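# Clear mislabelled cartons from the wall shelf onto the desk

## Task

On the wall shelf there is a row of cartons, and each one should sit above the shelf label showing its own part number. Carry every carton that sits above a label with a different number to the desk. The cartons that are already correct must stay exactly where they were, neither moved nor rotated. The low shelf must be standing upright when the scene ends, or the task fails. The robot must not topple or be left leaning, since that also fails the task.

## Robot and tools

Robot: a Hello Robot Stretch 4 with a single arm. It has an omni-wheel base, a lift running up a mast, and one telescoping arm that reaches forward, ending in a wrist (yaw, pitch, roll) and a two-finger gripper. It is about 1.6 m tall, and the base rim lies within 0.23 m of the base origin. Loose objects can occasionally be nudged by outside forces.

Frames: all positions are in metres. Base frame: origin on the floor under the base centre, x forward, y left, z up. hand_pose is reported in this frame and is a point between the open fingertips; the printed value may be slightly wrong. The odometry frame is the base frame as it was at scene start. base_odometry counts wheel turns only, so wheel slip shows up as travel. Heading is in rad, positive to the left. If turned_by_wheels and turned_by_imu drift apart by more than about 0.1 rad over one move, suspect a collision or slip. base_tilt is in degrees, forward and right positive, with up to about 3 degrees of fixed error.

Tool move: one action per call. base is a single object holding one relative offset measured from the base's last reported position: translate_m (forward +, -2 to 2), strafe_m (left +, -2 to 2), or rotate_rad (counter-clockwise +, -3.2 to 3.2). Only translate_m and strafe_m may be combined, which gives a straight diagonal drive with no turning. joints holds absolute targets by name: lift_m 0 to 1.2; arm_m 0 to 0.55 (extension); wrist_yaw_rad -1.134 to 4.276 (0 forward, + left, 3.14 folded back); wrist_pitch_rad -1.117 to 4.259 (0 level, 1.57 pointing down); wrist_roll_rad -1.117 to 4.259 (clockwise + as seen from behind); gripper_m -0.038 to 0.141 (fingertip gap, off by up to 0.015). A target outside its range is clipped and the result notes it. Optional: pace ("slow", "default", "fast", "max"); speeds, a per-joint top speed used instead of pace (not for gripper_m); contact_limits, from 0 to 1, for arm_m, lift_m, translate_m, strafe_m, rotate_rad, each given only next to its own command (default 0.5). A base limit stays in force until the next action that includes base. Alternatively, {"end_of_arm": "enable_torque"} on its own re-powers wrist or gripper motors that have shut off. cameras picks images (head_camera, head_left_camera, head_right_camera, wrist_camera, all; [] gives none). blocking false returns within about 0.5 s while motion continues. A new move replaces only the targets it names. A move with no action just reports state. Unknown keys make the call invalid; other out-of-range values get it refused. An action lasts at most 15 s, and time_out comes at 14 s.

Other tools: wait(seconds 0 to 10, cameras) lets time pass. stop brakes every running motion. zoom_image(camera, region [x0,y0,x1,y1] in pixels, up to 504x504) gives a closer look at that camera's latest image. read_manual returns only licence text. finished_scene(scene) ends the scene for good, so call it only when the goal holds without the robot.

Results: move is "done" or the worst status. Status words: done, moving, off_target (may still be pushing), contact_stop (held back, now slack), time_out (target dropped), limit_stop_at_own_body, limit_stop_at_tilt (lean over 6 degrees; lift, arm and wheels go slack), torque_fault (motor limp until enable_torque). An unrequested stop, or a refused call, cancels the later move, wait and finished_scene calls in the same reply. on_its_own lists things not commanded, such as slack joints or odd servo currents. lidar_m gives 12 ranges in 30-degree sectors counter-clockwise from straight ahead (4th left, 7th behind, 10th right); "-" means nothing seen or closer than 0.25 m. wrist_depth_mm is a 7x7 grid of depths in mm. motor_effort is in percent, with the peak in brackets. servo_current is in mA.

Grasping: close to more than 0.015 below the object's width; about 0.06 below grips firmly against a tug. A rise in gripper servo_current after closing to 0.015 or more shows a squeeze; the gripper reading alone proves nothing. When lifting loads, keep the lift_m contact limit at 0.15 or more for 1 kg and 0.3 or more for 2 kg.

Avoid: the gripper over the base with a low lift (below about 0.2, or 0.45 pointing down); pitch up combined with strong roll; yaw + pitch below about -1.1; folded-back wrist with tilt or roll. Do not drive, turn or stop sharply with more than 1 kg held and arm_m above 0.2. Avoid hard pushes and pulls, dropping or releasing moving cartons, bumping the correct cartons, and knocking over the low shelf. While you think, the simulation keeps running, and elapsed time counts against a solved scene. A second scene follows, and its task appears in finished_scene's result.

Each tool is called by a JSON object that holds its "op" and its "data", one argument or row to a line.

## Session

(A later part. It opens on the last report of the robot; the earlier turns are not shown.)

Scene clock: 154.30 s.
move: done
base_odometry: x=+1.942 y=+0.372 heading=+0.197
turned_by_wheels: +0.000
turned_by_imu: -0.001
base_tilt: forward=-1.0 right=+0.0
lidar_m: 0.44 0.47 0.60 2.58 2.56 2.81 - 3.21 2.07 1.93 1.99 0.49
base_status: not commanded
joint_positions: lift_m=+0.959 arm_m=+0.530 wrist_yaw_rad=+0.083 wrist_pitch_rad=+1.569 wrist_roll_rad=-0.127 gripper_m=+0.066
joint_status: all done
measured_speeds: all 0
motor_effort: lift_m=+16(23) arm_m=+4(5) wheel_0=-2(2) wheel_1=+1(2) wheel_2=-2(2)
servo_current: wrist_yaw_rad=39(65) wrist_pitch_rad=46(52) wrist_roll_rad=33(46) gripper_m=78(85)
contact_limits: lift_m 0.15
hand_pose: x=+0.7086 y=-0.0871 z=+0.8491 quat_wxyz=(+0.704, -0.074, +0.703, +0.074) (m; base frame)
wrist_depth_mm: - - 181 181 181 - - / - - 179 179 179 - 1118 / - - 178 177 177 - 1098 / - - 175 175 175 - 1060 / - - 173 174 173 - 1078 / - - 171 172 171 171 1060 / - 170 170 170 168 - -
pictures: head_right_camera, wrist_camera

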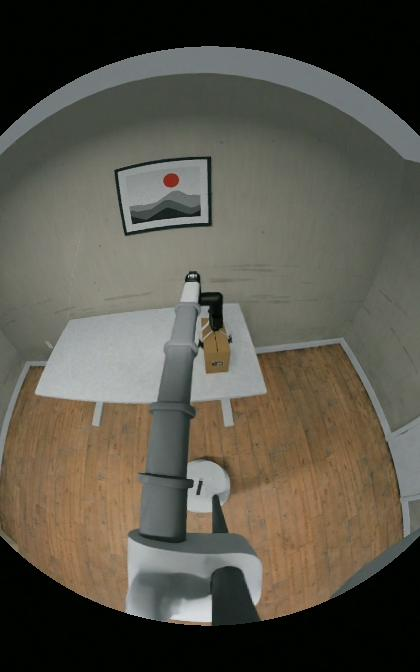

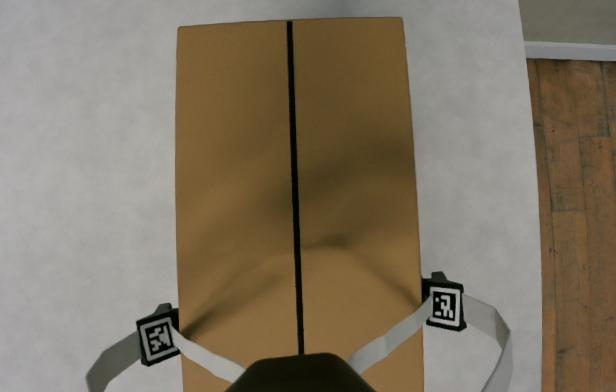

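{"op": "move", "data": {
  "joints": {"gripper_m": 0.133},
  "cameras": []
}}

{"op": "move", "data": {
  "joints": {"lift_m": 1.1},
  "pace": "slow",
  "cameras": ["wrist_camera"]
}}

{"op": "move", "data": {
  "base": {"translate_m": -1.5},
  "pace": "fast",
  "cameras": []
}}

{"op": "move", "data": {
  "base": {"translate_m": -1.54, "strafe_m": -0.718},
  "joints": {"arm_m": 0.1},
  "pace": "fast",
  "cameras": []
}}

{"op": "move", "data": {
  "base": {"rotate_rad": -3.11},
  "cameras": ["head_camera"]
}}

{"op": "move", "data": {
  "base": {"translate_m": 0.7},
  "joints": {"arm_m": 0.4},
  "cameras": ["head_camera","wrist_camera"]
}}

Scene clock: 169.13 s.
move: done
base_odometry: x=+1.942 y=+0.372 heading=+0.196
turned_by_wheels: +0.000
turned_by_imu: -0.002
base_tilt: forward=-1.1 right=+0.0
lidar_m: 0.44 0.45 0.58 2.59 2.58 2.78 - 3.16 2.08 1.94 2.00 0.46
base_status: not commanded
joint_positions: lift_m=+0.959 arm_m=+0.530 wrist_yaw_rad=+0.082 wrist_pitch_rad=+1.571 wrist_roll_rad=-0.127 gripper_m=+0.133
joint_status: all done
measured_speeds: all 0
motor_effort: lift_m=+13(17) arm_m=+4(5) wheel_0=-4(4) wheel_1=+0(2) wheel_2=-4(4)
servo_current: wrist_yaw_rad=39(65) wrist_pitch_rad=39(52) wrist_roll_rad=39(52) gripper_m=26(85)
contact_limits: lift_m 0.15
hand_pose: x=+0.7079 y=-0.0871 z=+0.8493 quat_wxyz=(+0.703, -0.074, +0.703, +0.074) (m; base frame)
wrist_depth_mm: - - 189 189 - - - / - - 187 187 187 - 1118 / - - 185 186 186 - 1098 / - - 183 183 183 - 1098 / - - 181 181 182 - 1078 / - - 179 180 180 190 1078 / - - 177 178 178 - 1060
pictures: none
No camera images: "cameras" was empty.

Scene clock: 171.10 s.
move: done
base_odometry: x=+1.942 y=+0.372 heading=+0.197
turned_by_wheels: +0.000
turned_by_imu: +0.000
base_tilt: forward=-1.1 right=+0.0
lidar_m: 0.43 0.46 0.61 2.59 2.60 2.85 - 3.20 2.10 1.93 2.00 0.49
base_status: not commanded
joint_positions: lift_m=+1.100 arm_m=+0.530 wrist_yaw_rad=+0.082 wrist_pitch_rad=+1.571 wrist_roll_rad=-0.127 gripper_m=+0.133
joint_status: all done
measured_speeds: all 0
motor_effort: lift_m=+24(27) arm_m=+4(4) wheel_0=-2(4) wheel_1=+0(1) wheel_2=-1(4)
servo_current: wrist_yaw_rad=39(65) wrist_pitch_rad=46(52) wrist_roll_rad=39(46) gripper_m=26(46)
hand_pose: x=+0.7079 y=-0.0871 z=+0.9895 quat_wxyz=(+0.703, -0.074, +0.703, +0.074) (m; base frame)
wrist_depth_mm: - - - - - - - / - - - - - 1229 1255 / - - 322 320 - 1255 1255 / - - - 319 - 1229 1229 / - - 315 315 315 1205 1229 / - - 312 312 191 1205 1205 / - - - 137 - 1182 1182
pictures: wrist_camera

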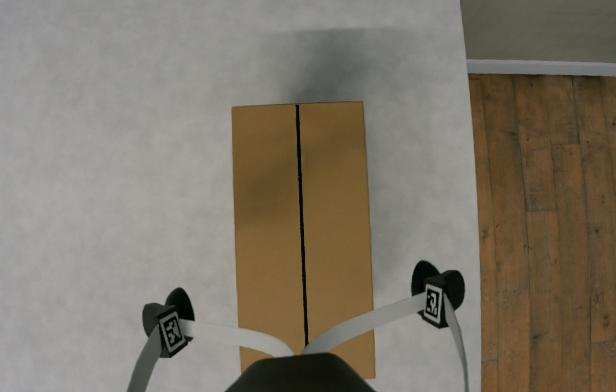

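Scene clock: 177.13 s.
move: done
base_odometry: x=+0.471 y=+0.079 heading=+0.197
turned_by_wheels: +0.000
turned_by_imu: +0.000
base_tilt: forward=-1.1 right=+0.0
lidar_m: 1.93 2.01 2.61 1.99 2.06 3.09 3.33 3.35 2.27 2.12 2.15 2.78
base_status: done
joint_positions: lift_m=+1.100 arm_m=+0.530 wrist_yaw_rad=+0.082 wrist_pitch_rad=+1.571 wrist_roll_rad=-0.127 gripper_m=+0.133
joint_status: not commanded
measured_speeds: all 0
motor_effort: lift_m=+23(24) arm_m=+4(4) wheel_0=-1(10) wheel_1=-1(6) wheel_2=+1(11)
servo_current: wrist_yaw_rad=52(72) wrist_pitch_rad=46(52) wrist_roll_rad=26(52) gripper_m=33(46)
hand_pose: x=+0.7079 y=-0.0871 z=+0.9895 quat_wxyz=(+0.703, -0.074, +0.703, +0.074) (m; base frame)
wrist_depth_mm: 1255 1281 1281 1255 1255 1281 1281 / 1281 1255 1255 1229 1229 1281 1255 / 1255 1255 1229 1255 1255 1229 1255 / 1255 1229 1229 1229 1255 1229 1229 / 1229 1229 1205 1229 1205 1229 1229 / 1205 1229 1205 1205 1205 1205 1205 / 1205 1205 1182 145 1182 1182 1205
pictures: none
No camera images: "cameras" was empty.

Scene clock: 183.67 s.
move: done
base_odometry: x=-0.899 y=-0.926 heading=+0.197
turned_by_wheels: +0.000
turned_by_imu: -0.003
base_tilt: forward=-1.2 right=+0.0
lidar_m: 3.53 3.60 2.75 2.63 2.80 1.60 1.49 1.73 1.73 1.56 1.59 2.06
base_status: done
joint_positions: lift_m=+1.100 arm_m=+0.100 wrist_yaw_rad=+0.082 wrist_pitch_rad=+1.571 wrist_roll_rad=-0.127 gripper_m=+0.133
joint_status: all done
measured_speeds: all 0
motor_effort: lift_m=+23(23) arm_m=-4(7) wheel_0=+0(10) wheel_1=+2(8) wheel_2=-1(9)
servo_current: wrist_yaw_rad=39(59) wrist_pitch_rad=46(52) wrist_roll_rad=33(52) gripper_m=33(46)
hand_pose: x=+0.2781 y=-0.0871 z=+0.9895 quat_wxyz=(+0.703, -0.074, +0.703, +0.074) (m; base frame)
wrist_depth_mm: 1281 1255 1255 1281 1281 1281 1255 / 1255 1255 1255 1255 1255 1229 1255 / 1255 1255 1229 1229 1229 1255 1255 / 1229 1229 1229 1255 1229 1255 1255 / 1229 1205 1229 1205 1205 1205 1229 / 1229 1229 991 991 1205 1205 1205 / 1205 1205 991 146 1205 1205 1182
pictures: none
No camera images: "cameras" was empty.

Scene clock: 187.33 s.
move: done
base_odometry: x=-0.899 y=-0.926 heading=-2.913
turned_by_wheels: -3.110
turned_by_imu: -3.074
base_tilt: forward=-1.1 right=+0.0
lidar_m: 1.45 1.76 1.70 1.58 1.62 2.12 - 3.74 2.75 2.60 2.71 1.56
base_status: done
joint_positions: lift_m=+1.100 arm_m=+0.100 wrist_yaw_rad=+0.082 wrist_pitch_rad=+1.571 wrist_roll_rad=-0.127 gripper_m=+0.133
joint_status: not commanded
measured_speeds: all 0
motor_effort: lift_m=+21(23) arm_m=-5(5) wheel_0=+0(9) wheel_1=+0(6) wheel_2=+1(6)
servo_current: wrist_yaw_rad=46(72) wrist_pitch_rad=46(59) wrist_roll_rad=46(52) gripper_m=33(46)
hand_pose: x=+0.2781 y=-0.0871 z=+0.9897 quat_wxyz=(+0.703, -0.074, +0.703, +0.074) (m; base frame)
wrist_depth_mm: 1281 1308 1281 1281 1255 1255 1281 / 1255 1255 1255 1255 1255 1281 1255 / 1255 1281 1255 1255 1255 1255 1255 / 1229 1229 1229 1229 1205 1229 1229 / 1229 1205 1229 1229 1229 1229 1205 / 1229 1229 991 991 1205 1229 1205 / 1205 1205 991 146 1205 1182 1205
pictures: head_camera

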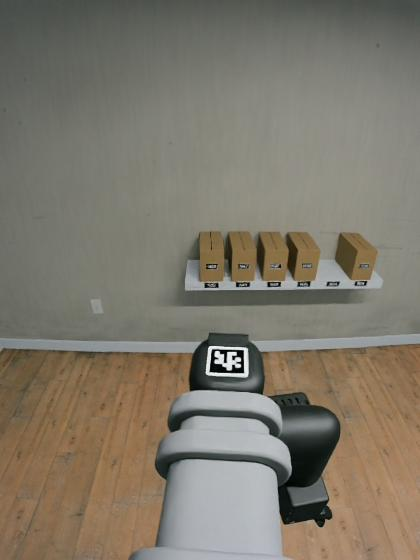

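Scene clock: 191.17 s.
move: done
base_odometry: x=-1.581 y=-1.084 heading=-2.913
turned_by_wheels: +0.000
turned_by_imu: -0.003
base_tilt: forward=-1.1 right=-0.1
lidar_m: 0.76 0.77 1.35 1.65 1.71 2.19 - 4.51 2.80 2.87 1.19 0.80
base_status: done
joint_positions: lift_m=+1.100 arm_m=+0.400 wrist_yaw_rad=+0.082 wrist_pitch_rad=+1.571 wrist_roll_rad=-0.127 gripper_m=+0.133
joint_status: all done
measured_speeds: all 0
motor_effort: lift_m=+21(21) arm_m=+4(6) wheel_0=+1(9) wheel_1=+0(5) wheel_2=-1(10)
servo_current: wrist_yaw_rad=33(65) wrist_pitch_rad=46(52) wrist_roll_rad=33(52) gripper_m=26(52)
hand_pose: x=+0.5779 y=-0.0871 z=+0.9897 quat_wxyz=(+0.703, -0.074, +0.703, +0.074) (m; base frame)
wrist_depth_mm: - 315 334 315 322 314 - / - 418 421 387 415 394 - / 1255 1255 1255 1255 1229 1229 1229 / 1229 1229 1229 1229 1229 1229 1229 / 1229 1205 1229 1229 1255 1229 1229 / 1205 1205 1229 1205 1205 1205 1205 / 1205 1182 1060 146 1205 1182 1205
pictures: head_camera, wrist_camera

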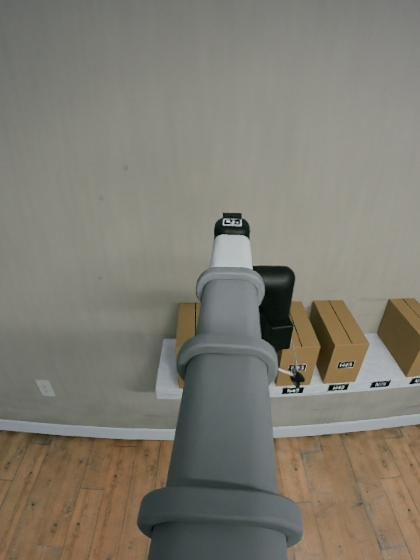

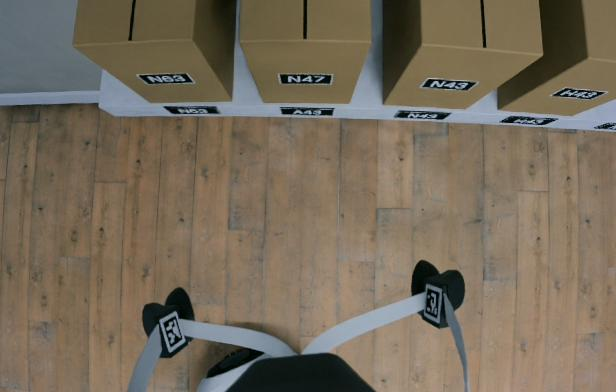

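{"op": "move", "data": {
  "base": {"rotate_rad": -0.027},
  "cameras": []
}}

{"op": "move", "data": {
  "base": {"translate_m": 0.22, "strafe_m": 0.021},
  "pace": "slow",
  "cameras": ["wrist_camera"]
}}

Scene clock: 195.67 s.
move: done
base_odometry: x=-1.581 y=-1.084 heading=-2.940
turned_by_wheels: -0.027
turned_by_imu: -0.028
base_tilt: forward=-1.0 right=-0.1
lidar_m: 0.74 0.78 1.34 1.65 1.66 2.13 - 4.66 2.79 2.86 1.65 0.81
base_status: done
joint_positions: lift_m=+1.100 arm_m=+0.400 wrist_yaw_rad=+0.082 wrist_pitch_rad=+1.571 wrist_roll_rad=-0.127 gripper_m=+0.133
joint_status: not commanded
measured_speeds: all 0
motor_effort: lift_m=+21(21) arm_m=+4(4) wheel_0=+0(5) wheel_1=+0(4) wheel_2=+0(4)
servo_current: wrist_yaw_rad=33(59) wrist_pitch_rad=39(46) wrist_roll_rad=26(39) gripper_m=33(52)
hand_pose: x=+0.5779 y=-0.0871 z=+0.9897 quat_wxyz=(+0.703, -0.074, +0.703, +0.074) (m; base frame)
wrist_depth_mm: 315 317 338 319 338 315 - / - 387 430 433 430 392 - / 1255 1255 1255 1255 1255 1255 1229 / 1229 1229 1229 1229 1205 1229 1229 / 1229 1229 1205 1229 1255 1205 1205 / 1205 1205 1205 1205 1205 1205 1205 / 1205 1205 1060 145 1205 1182 1205
pictures: none
No camera images: "cameras" was empty.

Scene clock: 199.17 s.
move: done
base_odometry: x=-1.793 y=-1.149 heading=-2.940
turned_by_wheels: +0.000
turned_by_imu: -0.002
base_tilt: forward=-1.0 right=+0.0
lidar_m: 0.53 0.54 1.01 1.65 1.68 2.13 - 4.63 2.89 2.86 0.90 0.58
base_status: done
joint_positions: lift_m=+1.100 arm_m=+0.400 wrist_yaw_rad=+0.082 wrist_pitch_rad=+1.571 wrist_roll_rad=-0.127 gripper_m=+0.133
joint_status: not commanded
measured_speeds: all 0
motor_effort: lift_m=+21(21) arm_m=+4(4) wheel_0=+0(8) wheel_1=+1(5) wheel_2=+1(6)
servo_current: wrist_yaw_rad=46(65) wrist_pitch_rad=46(46) wrist_roll_rad=26(52) gripper_m=26(46)
hand_pose: x=+0.5779 y=-0.0871 z=+0.9897 quat_wxyz=(+0.703, -0.074, +0.703, +0.074) (m; base frame)
wrist_depth_mm: 315 315 314 314 315 314 - / 312 310 312 310 317 310 - / 309 310 309 307 319 309 - / 306 307 306 306 317 306 - / 304 304 303 301 315 301 - / 1229 1205 1205 1205 1229 1182 1205 / 1205 1182 1060 146 1205 1182 1182
pictures: wrist_camera

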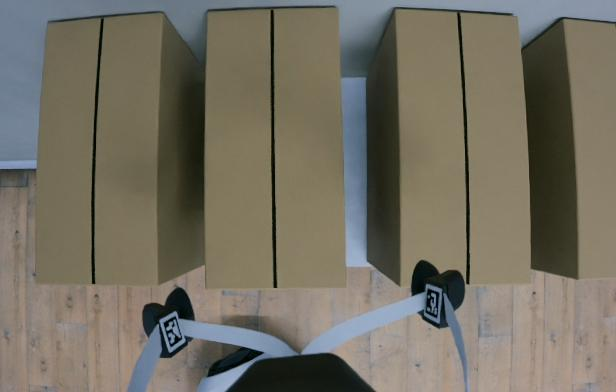

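{"op": "move", "data": {
  "base": {"strafe_m": 0.031},
  "joints": {"arm_m": 0.483, "gripper_m": 0.13},
  "pace": "slow",
  "cameras": []
}}

{"op": "move", "data": {
  "joints": {"lift_m": 1.02},
  "pace": "slow",
  "cameras": ["wrist_camera"]
}}

Scene clock: 207.40 s.
move: done
base_odometry: x=-1.786 y=-1.179 heading=-2.940
turned_by_wheels: +0.000
turned_by_imu: -0.002
base_tilt: forward=-1.1 right=+0.0
lidar_m: 0.53 0.52 1.00 1.63 1.63 2.07 - 4.70 2.94 2.89 0.88 0.57
base_status: done
joint_positions: lift_m=+1.100 arm_m=+0.483 wrist_yaw_rad=+0.082 wrist_pitch_rad=+1.571 wrist_roll_rad=-0.127 gripper_m=+0.130
joint_status: all done
measured_speeds: all 0
motor_effort: lift_m=+21(21) arm_m=+5(6) wheel_0=-1(8) wheel_1=+0(6) wheel_2=+1(3)
servo_current: wrist_yaw_rad=39(65) wrist_pitch_rad=39(52) wrist_roll_rad=39(46) gripper_m=33(59)
hand_pose: x=+0.6609 y=-0.0871 z=+0.9897 quat_wxyz=(+0.703, -0.074, +0.703, +0.074) (m; base frame)
wrist_depth_mm: 200 195 198 212 210 196 - / 272 278 285 289 286 281 274 / 309 309 314 309 320 307 307 / 306 306 314 304 359 304 304 / 304 304 310 301 355 301 303 / 301 300 301 300 298 300 298 / 1205 297 297 136 306 297 -
pictures: none
No camera images: "cameras" was empty.

Scene clock: 208.93 s.
move: done
base_odometry: x=-1.786 y=-1.179 heading=-2.940
turned_by_wheels: +0.000
turned_by_imu: -0.001
base_tilt: forward=-1.1 right=+0.0
lidar_m: 0.51 0.57 1.01 1.63 1.67 2.06 - 4.68 2.94 2.89 0.89 0.56
base_status: not commanded
joint_positions: lift_m=+1.020 arm_m=+0.483 wrist_yaw_rad=+0.082 wrist_pitch_rad=+1.571 wrist_roll_rad=-0.127 gripper_m=+0.130
joint_status: all done
measured_speeds: all 0
motor_effort: lift_m=+15(22) arm_m=+5(5) wheel_0=-1(1) wheel_1=+0(1) wheel_2=+1(2)
servo_current: wrist_yaw_rad=26(65) wrist_pitch_rad=39(52) wrist_roll_rad=26(46) gripper_m=33(39)
hand_pose: x=+0.6609 y=-0.0871 z=+0.9102 quat_wxyz=(+0.703, -0.074, +0.703, +0.074) (m; base frame)
wrist_depth_mm: 200 195 198 212 209 196 - / 229 236 230 229 262 229 229 / 228 229 228 228 285 228 227 / 226 227 225 225 285 225 225 / 224 224 224 224 224 223 223 / 222 221 221 221 221 221 220 / 220 220 219 136 274 219 -
pictures: wrist_camera

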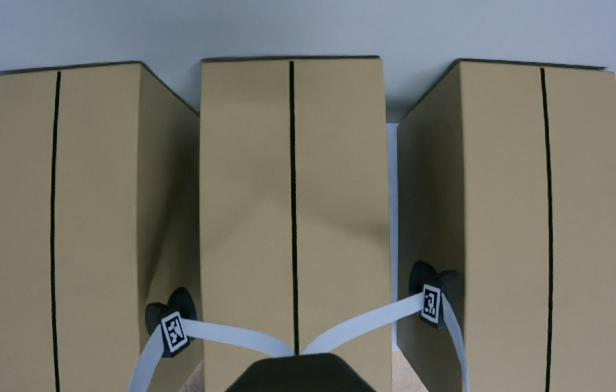

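{"op": "move", "data": {
  "base": {"strafe_m": 0.006},
  "pace": "slow",
  "cameras": ["wrist_camera"]
}}

{"op": "move", "data": {
  "joints": {"lift_m": 0.975},
  "speeds": {"lift_m": 0.05},
  "contact_limits": {"lift_m": 0.2},
  "cameras": ["wrist_camera"]
}}

{"op": "move", "data": {
  "joints": {"gripper_m": 0.065},
  "cameras": ["wrist_camera"]
}}

{"op": "move", "data": {
  "joints": {"lift_m": 1.18},
  "pace": "slow",
  "cameras": ["wrist_camera"]
}}

{"op": "move", "data": {
  "base": {"translate_m": -0.92},
  "joints": {"arm_m": 0.1},
  "pace": "slow",
  "cameras": ["head_camera"]
}}

{"op": "move", "data": {
  "base": {"rotate_rad": 3.14},
  "pace": "slow",
  "cameras": ["head_camera"]
}}

Scene clock: 219.90 s.
move: done
base_odometry: x=-1.785 y=-1.185 heading=-2.940
turned_by_wheels: +0.000
turned_by_imu: -0.001
base_tilt: forward=-1.1 right=+0.0
lidar_m: 0.53 0.56 1.00 1.60 1.65 2.06 - 4.70 2.94 2.89 0.86 0.61
base_status: done
joint_positions: lift_m=+1.020 arm_m=+0.483 wrist_yaw_rad=+0.082 wrist_pitch_rad=+1.571 wrist_roll_rad=-0.127 gripper_m=+0.130
joint_status: not commanded
measured_speeds: all 0
motor_effort: lift_m=+15(15) arm_m=+5(5) wheel_0=+0(7) wheel_1=+2(4) wheel_2=+1(3)
servo_current: wrist_yaw_rad=65(65) wrist_pitch_rad=39(52) wrist_roll_rad=26(46) gripper_m=20(46)
hand_pose: x=+0.6609 y=-0.0871 z=+0.9102 quat_wxyz=(+0.703, -0.074, +0.703, +0.074) (m; base frame)
wrist_depth_mm: 198 193 196 211 208 195 - / 230 231 240 229 240 230 229 / 229 229 228 228 228 228 227 / 226 226 226 225 226 225 225 / 224 224 291 224 223 224 223 / 222 221 222 222 220 221 220 / 219 219 220 145 220 220 -
pictures: wrist_camera

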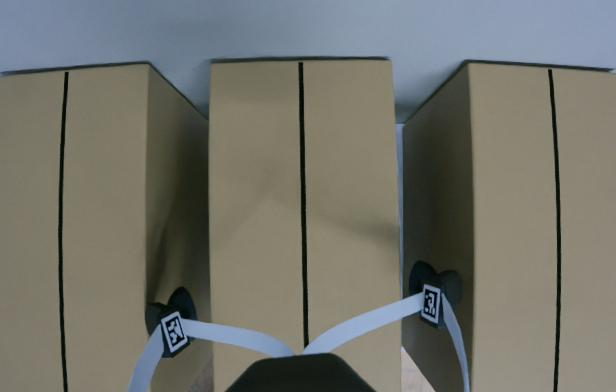

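Scene clock: 221.23 s.
move: done
base_odometry: x=-1.785 y=-1.185 heading=-2.940
turned_by_wheels: +0.000
turned_by_imu: -0.001
base_tilt: forward=-1.1 right=-0.1
lidar_m: 0.52 0.57 1.04 1.62 1.66 2.04 - 4.73 2.94 2.90 0.90 0.59
base_status: not commanded
joint_positions: lift_m=+0.976 arm_m=+0.483 wrist_yaw_rad=+0.082 wrist_pitch_rad=+1.571 wrist_roll_rad=-0.127 gripper_m=+0.130
joint_status: all done
measured_speeds: all 0
motor_effort: lift_m=+7(19) arm_m=+5(5) wheel_0=+0(0) wheel_1=+1(2) wheel_2=+0(1)
servo_current: wrist_yaw_rad=39(59) wrist_pitch_rad=39(52) wrist_roll_rad=39(52) gripper_m=33(46)
contact_limits: lift_m 0.2
hand_pose: x=+0.6609 y=-0.0871 z=+0.8658 quat_wxyz=(+0.703, -0.074, +0.703, +0.074) (m; base frame)
wrist_depth_mm: - 190 191 191 191 191 - / 189 217 190 190 190 204 190 / 188 219 187 187 188 207 188 / 185 219 186 186 186 207 186 / 183 235 184 184 184 206 184 / 182 213 182 182 182 183 - / 180 188 180 180 181 235 -
pictures: wrist_camera

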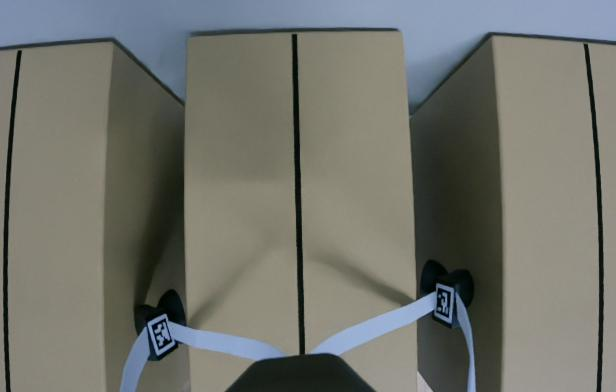

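Scene clock: 222.83 s.
move: done
base_odometry: x=-1.785 y=-1.185 heading=-2.940
turned_by_wheels: +0.000
turned_by_imu: -0.001
base_tilt: forward=-1.0 right=-0.2
lidar_m: 0.53 0.56 1.02 1.60 1.64 2.06 - 4.73 2.92 2.90 0.91 0.59
base_status: not commanded
joint_positions: lift_m=+0.975 arm_m=+0.483 wrist_yaw_rad=+0.082 wrist_pitch_rad=+1.571 wrist_roll_rad=-0.127 gripper_m=+0.066
joint_status: all done
measured_speeds: all 0
motor_effort: lift_m=+17(17) arm_m=+5(5) wheel_0=+0(0) wheel_1=+0(1) wheel_2=+1(1)
servo_current: wrist_yaw_rad=46(59) wrist_pitch_rad=46(52) wrist_roll_rad=39(52) gripper_m=65(182)
contact_limits: lift_m 0.2
hand_pose: x=+0.6609 y=-0.0871 z=+0.8650 quat_wxyz=(+0.703, -0.074, +0.703, +0.074) (m; base frame)
wrist_depth_mm: 183 189 183 183 188 187 - / 182 216 181 181 181 206 - / 180 217 179 179 178 208 - / 179 216 176 176 176 210 - / 178 215 174 174 174 210 176 / 176 211 172 172 172 175 175 / - 173 170 170 169 223 -
pictures: wrist_camera

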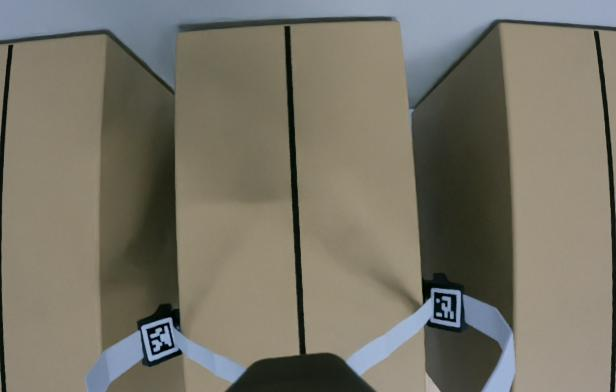

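Scene clock: 225.23 s.
move: done
base_odometry: x=-1.785 y=-1.185 heading=-2.940
turned_by_wheels: +0.000
turned_by_imu: -0.001
base_tilt: forward=-1.0 right=-0.1
lidar_m: 0.52 0.55 1.02 1.63 1.68 2.06 - 4.70 2.90 2.89 0.89 0.58
base_status: not commanded
joint_positions: lift_m=+1.179 arm_m=+0.483 wrist_yaw_rad=+0.082 wrist_pitch_rad=+1.571 wrist_roll_rad=-0.127 gripper_m=+0.066
joint_status: all done
measured_speeds: all 0
motor_effort: lift_m=+26(30) arm_m=+4(5) wheel_0=+0(0) wheel_1=+0(1) wheel_2=+1(1)
servo_current: wrist_yaw_rad=52(59) wrist_pitch_rad=39(52) wrist_roll_rad=46(52) gripper_m=78(91)
hand_pose: x=+0.6609 y=-0.0871 z=+1.0693 quat_wxyz=(+0.703, -0.074, +0.703, +0.074) (m; base frame)
wrist_depth_mm: 198 193 185 184 188 198 - / 258 272 182 182 182 289 263 / - 387 180 180 180 387 - / 1308 384 177 177 176 382 - / 1281 382 174 174 174 379 - / 1308 379 172 172 171 174 - / 1281 175 170 170 168 1255 -
pictures: wrist_camera

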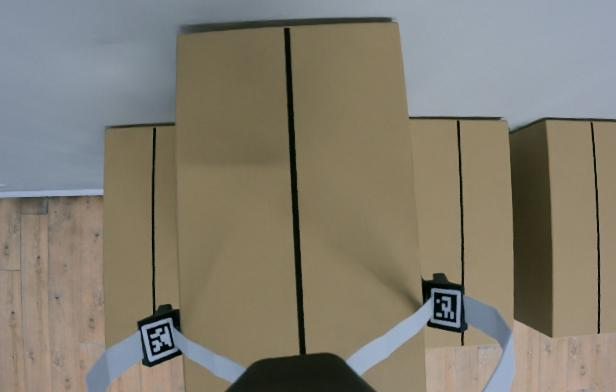

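Scene clock: 235.70 s.
move: done
base_odometry: x=-0.884 y=-1.001 heading=-2.940
turned_by_wheels: +0.000
turned_by_imu: -0.003
base_tilt: forward=-1.0 right=+0.0
lidar_m: 0.25 1.73 1.66 1.51 1.51 1.96 - 3.71 2.87 2.69 2.73 0.25
base_status: done
joint_positions: lift_m=+1.179 arm_m=+0.100 wrist_yaw_rad=+0.082 wrist_pitch_rad=+1.571 wrist_roll_rad=-0.127 gripper_m=+0.066
joint_status: all done
measured_speeds: all 0
motor_effort: lift_m=+26(26) arm_m=-5(8) wheel_0=+0(10) wheel_1=-2(4) wheel_2=-1(6)
servo_current: wrist_yaw_rad=26(65) wrist_pitch_rad=39(52) wrist_roll_rad=26(52) gripper_m=91(91)
hand_pose: x=+0.2781 y=-0.0871 z=+1.0693 quat_wxyz=(+0.703, -0.074, +0.703, +0.074) (m; base frame)
wrist_depth_mm: 1366 1366 1336 185 1336 1336 1336 / 1336 1336 182 182 182 1336 1336 / 1308 1336 179 179 179 1336 1336 / 1308 1308 177 177 176 1308 1308 / 1281 1281 174 174 174 1281 1308 / 1281 1281 172 172 171 174 1281 / 1281 175 170 170 168 1281 -
pictures: head_camera

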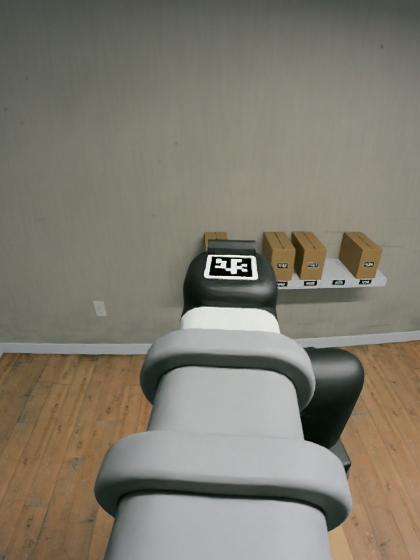

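Scene clock: 240.13 s.
move: done
base_odometry: x=-0.884 y=-1.001 heading=+0.200
turned_by_wheels: +3.140
turned_by_imu: +3.100
base_tilt: forward=-1.1 right=-0.2
lidar_m: 0.25 3.61 2.87 2.71 2.79 1.61 1.50 1.74 1.64 1.49 1.50 0.25
base_status: done
joint_positions: lift_m=+1.179 arm_m=+0.100 wrist_yaw_rad=+0.082 wrist_pitch_rad=+1.571 wrist_roll_rad=-0.127 gripper_m=+0.066
joint_status: not commanded
measured_speeds: all 0
motor_effort: lift_m=+26(26) arm_m=-5(5) wheel_0=+0(10) wheel_1=-1(6) wheel_2=-1(7)
servo_current: wrist_yaw_rad=33(72) wrist_pitch_rad=39(52) wrist_roll_rad=39(52) gripper_m=72(91)
hand_pose: x=+0.2781 y=-0.0871 z=+1.0693 quat_wxyz=(+0.703, -0.074, +0.703, +0.074) (m; base frame)
wrist_depth_mm: 1366 1336 186 184 1366 1336 1336 / 1336 1336 182 182 181 1336 1336 / 1308 1336 179 179 179 1308 1308 / 1336 1336 177 177 176 1308 1336 / 1308 1308 174 174 174 1281 1308 / 1281 1281 172 172 172 174 1281 / 1255 175 170 170 168 1281 -
pictures: head_camera

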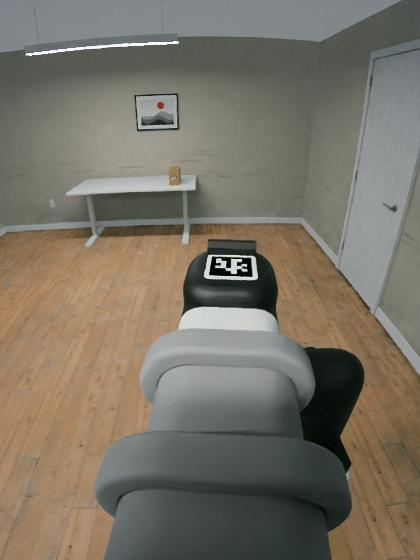

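{"op": "move", "data": {
  "base": {"translate_m": 1.5, "strafe_m": 1.05},
  "cameras": []
}}

{"op": "move", "data": {
  "base": {"translate_m": 1.4},
  "cameras": ["head_camera"]
}}

{"op": "move", "data": {
  "joints": {"arm_m": 0.53},
  "pace": "slow",
  "cameras": ["head_right_camera","wrist_camera"]
}}

Scene clock: 256.20 s.
move: done
base_odometry: x=+0.378 y=+0.326 heading=+0.200
turned_by_wheels: +0.000
turned_by_imu: -0.004
base_tilt: forward=-1.1 right=+0.0
lidar_m: 0.27 2.00 2.33 1.75 1.78 2.79 3.51 3.15 2.60 2.39 2.41 0.25
base_status: done
joint_positions: lift_m=+1.179 arm_m=+0.100 wrist_yaw_rad=+0.082 wrist_pitch_rad=+1.571 wrist_roll_rad=-0.127 gripper_m=+0.066
joint_status: not commanded
measured_speeds: all 0
motor_effort: lift_m=+25(26) arm_m=-4(5) wheel_0=+0(9) wheel_1=-2(8) wheel_2=+2(8)
servo_current: wrist_yaw_rad=39(78) wrist_pitch_rad=33(52) wrist_roll_rad=39(52) gripper_m=72(91)
hand_pose: x=+0.2781 y=-0.0871 z=+1.0693 quat_wxyz=(+0.703, -0.074, +0.703, +0.074) (m; base frame)
wrist_depth_mm: 1336 1336 1336 185 1366 1366 1366 / 1308 1336 183 182 182 1336 1308 / 1336 1308 180 180 179 1336 1308 / 1336 1281 177 177 177 1308 1281 / 1308 1308 174 175 174 1308 1281 / 1308 1308 172 172 172 175 1281 / 1281 175 170 170 168 1255 -
pictures: none
No camera images: "cameras" was empty.

Scene clock: 262.43 s.
move: done
base_odometry: x=+1.750 y=+0.604 heading=+0.200
turned_by_wheels: +0.000
turned_by_imu: -0.004
base_tilt: forward=-1.1 right=-0.1
lidar_m: 0.26 0.58 0.76 2.30 2.29 2.48 - 3.66 2.39 2.21 2.21 0.26
base_status: done
joint_positions: lift_m=+1.179 arm_m=+0.100 wrist_yaw_rad=+0.082 wrist_pitch_rad=+1.571 wrist_roll_rad=-0.127 gripper_m=+0.066
joint_status: not commanded
measured_speeds: all 0
motor_effort: lift_m=+26(26) arm_m=-4(5) wheel_0=-1(10) wheel_1=+1(5) wheel_2=+1(9)
servo_current: wrist_yaw_rad=33(78) wrist_pitch_rad=39(52) wrist_roll_rad=39(52) gripper_m=85(91)
hand_pose: x=+0.2781 y=-0.0871 z=+1.0693 quat_wxyz=(+0.703, -0.074, +0.703, +0.074) (m; base frame)
wrist_depth_mm: - - 185 186 185 - - / 1336 1336 183 183 182 1308 1308 / 1336 1308 181 180 180 1336 1366 / 1308 1308 178 177 177 1308 1308 / 1281 1308 175 174 174 1281 1308 / 1281 1255 172 172 171 175 1308 / 1281 175 170 170 168 1255 -
pictures: head_camera

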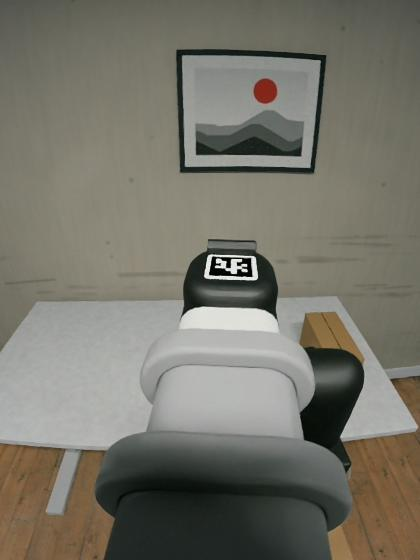

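Scene clock: 268.00 s.
move: done
base_odometry: x=+1.750 y=+0.604 heading=+0.200
turned_by_wheels: +0.000
turned_by_imu: -0.002
base_tilt: forward=-1.1 right=+0.0
lidar_m: 0.54 0.57 0.71 2.31 2.27 2.46 - 3.58 2.37 2.21 2.19 0.60
base_status: not commanded
joint_positions: lift_m=+1.179 arm_m=+0.530 wrist_yaw_rad=+0.082 wrist_pitch_rad=+1.571 wrist_roll_rad=-0.127 gripper_m=+0.066
joint_status: all done
measured_speeds: all 0
motor_effort: lift_m=+25(26) arm_m=+5(7) wheel_0=-1(1) wheel_1=+1(1) wheel_2=+1(1)
servo_current: wrist_yaw_rad=26(65) wrist_pitch_rad=46(52) wrist_roll_rad=39(52) gripper_m=78(98)
hand_pose: x=+0.7079 y=-0.0871 z=+1.0693 quat_wxyz=(+0.703, -0.074, +0.703, +0.074) (m; base frame)
wrist_depth_mm: - - 185 185 185 410 - / - - 183 183 182 421 404 / - - 180 180 179 433 397 / - - 178 177 177 436 397 / - - 175 174 174 436 - / - 206 173 172 171 172 - / 1281 175 170 170 168 1281 -
pictures: head_right_camera, wrist_camera

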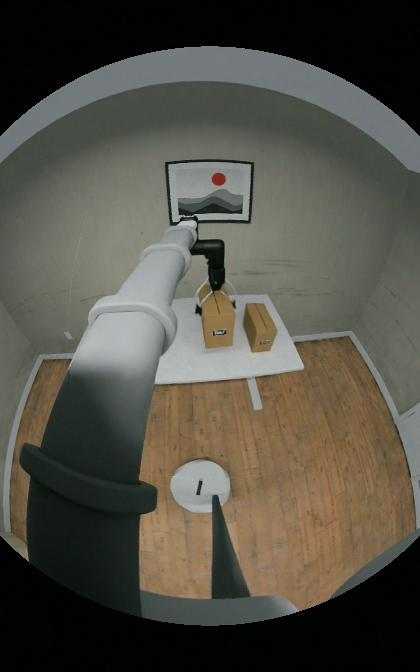

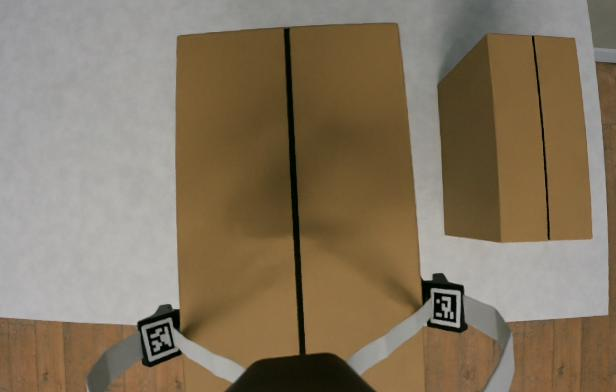

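{"op": "move", "data": {
  "base": {"translate_m": 0.09},
  "pace": "slow",
  "cameras": []
}}

{"op": "move", "data": {
  "joints": {"lift_m": 0.959},
  "pace": "slow",
  "contact_limits": {"lift_m": 0.15},
  "cameras": ["head_right_camera","wrist_camera"]
}}

{"op": "move", "data": {
  "joints": {"gripper_m": 0.133},
  "cameras": []
}}

{"op": "move", "data": {
  "joints": {"lift_m": 1.1},
  "pace": "slow",
  "cameras": ["wrist_camera"]
}}

{"op": "move", "data": {
  "base": {"translate_m": -0.8},
  "cameras": ["head_right_camera"]
}}

Scene clock: 278.43 s.
move: done
base_odometry: x=+1.838 y=+0.621 heading=+0.200
turned_by_wheels: +0.000
turned_by_imu: -0.002
base_tilt: forward=-1.1 right=-0.1
lidar_m: 0.45 0.46 0.64 2.31 2.33 2.49 - 3.57 2.40 2.21 0.75 0.52
base_status: done
joint_positions: lift_m=+1.179 arm_m=+0.530 wrist_yaw_rad=+0.082 wrist_pitch_rad=+1.571 wrist_roll_rad=-0.127 gripper_m=+0.066
joint_status: not commanded
measured_speeds: all 0
motor_effort: lift_m=+25(26) arm_m=+4(5) wheel_0=+1(8) wheel_1=+0(4) wheel_2=+1(6)
servo_current: wrist_yaw_rad=26(59) wrist_pitch_rad=52(52) wrist_roll_rad=33(52) gripper_m=72(85)
hand_pose: x=+0.7079 y=-0.0871 z=+1.0693 quat_wxyz=(+0.703, -0.074, +0.703, +0.074) (m; base frame)
wrist_depth_mm: - - 186 185 185 - - / - - 183 183 182 - - / - - 180 180 179 404 399 / - - 177 177 177 413 397 / - - 175 174 174 413 394 / - - 172 172 171 175 387 / - 171 170 170 168 - -
pictures: none
No camera images: "cameras" was empty.

Scene clock: 280.93 s.
move: done
base_odometry: x=+1.838 y=+0.621 heading=+0.200
turned_by_wheels: +0.000
turned_by_imu: -0.001
base_tilt: forward=-1.0 right=-0.1
lidar_m: 0.47 0.48 0.65 2.31 2.32 2.52 - 3.64 2.38 2.20 0.75 0.51
base_status: not commanded
joint_positions: lift_m=+0.959 arm_m=+0.530 wrist_yaw_rad=+0.082 wrist_pitch_rad=+1.571 wrist_roll_rad=-0.127 gripper_m=+0.066
joint_status: all done
measured_speeds: all 0
motor_effort: lift_m=+16(24) arm_m=+4(5) wheel_0=+1(1) wheel_1=+0(1) wheel_2=+0(1)
servo_current: wrist_yaw_rad=26(59) wrist_pitch_rad=46(52) wrist_roll_rad=33(46) gripper_m=72(91)
contact_limits: lift_m 0.15
hand_pose: x=+0.7079 y=-0.0871 z=+0.8491 quat_wxyz=(+0.703, -0.074, +0.703, +0.074) (m; base frame)
wrist_depth_mm: - - 180 180 180 - - / - - 179 179 178 - 289 / - - 177 177 176 351 293 / - - 176 175 175 - 294 / - - 173 173 173 - 296 / - - 172 171 171 172 293 / - 170 169 170 169 - -
pictures: head_right_camera, wrist_camera

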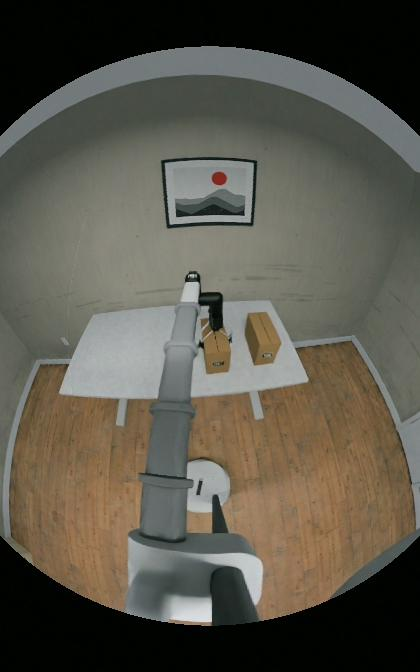

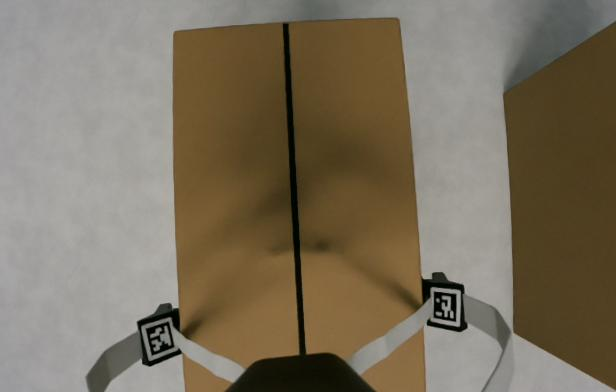

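Scene clock: 282.57 s.
move: done
base_odometry: x=+1.838 y=+0.621 heading=+0.199
turned_by_wheels: -0.001
turned_by_imu: -0.001
base_tilt: forward=-1.1 right=+0.0
lidar_m: 0.46 0.47 0.63 2.31 2.31 2.52 - 3.58 2.40 2.19 0.76 0.50
base_status: not commanded
joint_positions: lift_m=+0.959 arm_m=+0.530 wrist_yaw_rad=+0.082 wrist_pitch_rad=+1.571 wrist_roll_rad=-0.127 gripper_m=+0.133
joint_status: all done
measured_speeds: all 0
motor_effort: lift_m=+14(16) arm_m=+4(5) wheel_0=-2(2) wheel_1=-2(2) wheel_2=-2(2)
servo_current: wrist_yaw_rad=39(59) wrist_pitch_rad=46(46) wrist_roll_rad=33(46) gripper_m=33(78)
contact_limits: lift_m 0.15
hand_pose: x=+0.7079 y=-0.0871 z=+0.8493 quat_wxyz=(+0.703, -0.074, +0.703, +0.074) (m; base frame)
wrist_depth_mm: - - 189 - - - - / - - 187 188 187 - 282 / - - 185 186 185 345 287 / - - 183 183 183 349 287 / - - 181 181 182 327 289 / - - 180 180 180 325 289 / - - 177 178 179 - -
pictures: none
No camera images: "cameras" was empty.

Scene clock: 284.53 s.
move: done
base_odometry: x=+1.838 y=+0.621 heading=+0.200
turned_by_wheels: +0.000
turned_by_imu: +0.000
base_tilt: forward=-1.2 right=+0.0
lidar_m: 0.45 0.47 0.60 2.31 2.31 2.52 - 3.60 2.39 2.20 0.76 0.48
base_status: not commanded
joint_positions: lift_m=+1.100 arm_m=+0.530 wrist_yaw_rad=+0.082 wrist_pitch_rad=+1.571 wrist_roll_rad=-0.127 gripper_m=+0.133
joint_status: all done
measured_speeds: all 0
motor_effort: lift_m=+23(28) arm_m=+4(5) wheel_0=+0(2) wheel_1=-2(2) wheel_2=+0(2)
servo_current: wrist_yaw_rad=39(78) wrist_pitch_rad=33(46) wrist_roll_rad=39(52) gripper_m=33(46)
hand_pose: x=+0.7079 y=-0.0871 z=+0.9895 quat_wxyz=(+0.703, -0.074, +0.703, +0.074) (m; base frame)
wrist_depth_mm: - - - - - - - / - - - - - - 324 / - - 320 320 - 379 319 / - - 319 317 - 410 319 / - - 315 315 - 410 314 / - - 312 312 190 332 312 / - - - 137 - - -
pictures: wrist_camera

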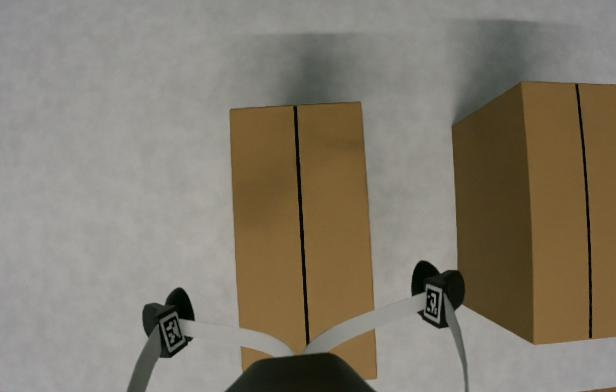

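Scene clock: 288.70 s.
move: done
base_odometry: x=+1.054 y=+0.463 heading=+0.200
turned_by_wheels: +0.000
turned_by_imu: +0.000
base_tilt: forward=-1.1 right=-0.2
lidar_m: 1.25 1.30 2.36 2.23 1.88 2.41 4.05 3.76 2.49 2.25 2.34 1.38
base_status: done
joint_positions: lift_m=+1.100 arm_m=+0.530 wrist_yaw_rad=+0.082 wrist_pitch_rad=+1.571 wrist_roll_rad=-0.127 gripper_m=+0.133
joint_status: not commanded
measured_speeds: all 0
motor_effort: lift_m=+23(24) arm_m=+4(4) wheel_0=+0(9) wheel_1=+1(6) wheel_2=-1(9)
servo_current: wrist_yaw_rad=46(65) wrist_pitch_rad=46(52) wrist_roll_rad=26(59) gripper_m=46(46)
hand_pose: x=+0.7079 y=-0.0871 z=+0.9895 quat_wxyz=(+0.703, -0.074, +0.703, +0.074) (m; base frame)
wrist_depth_mm: 1281 1281 1255 1255 1255 1281 1255 / 1255 1255 1281 1255 1255 1255 1255 / 1281 1255 1255 1229 1229 1255 1255 / 1229 1229 1229 1229 1229 1229 1229 / 1229 1205 1229 1229 1229 1229 1229 / 1229 1205 1205 1205 1205 1205 1205 / 1205 1205 1182 146 1205 1205 1205
pictures: head_right_camera

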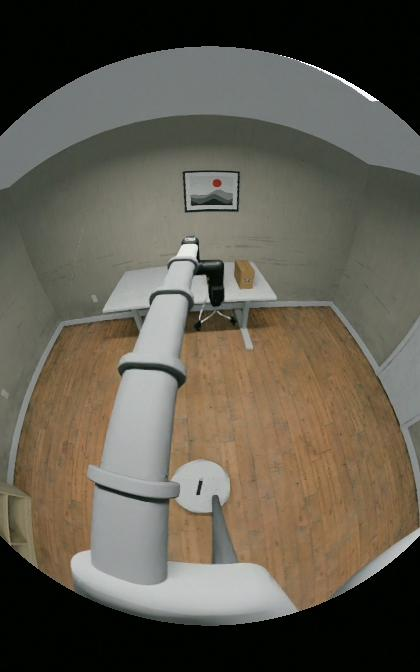

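{"op": "finished_scene", "data": {
  "scene": 2
}}

The scene is finished: the task was done.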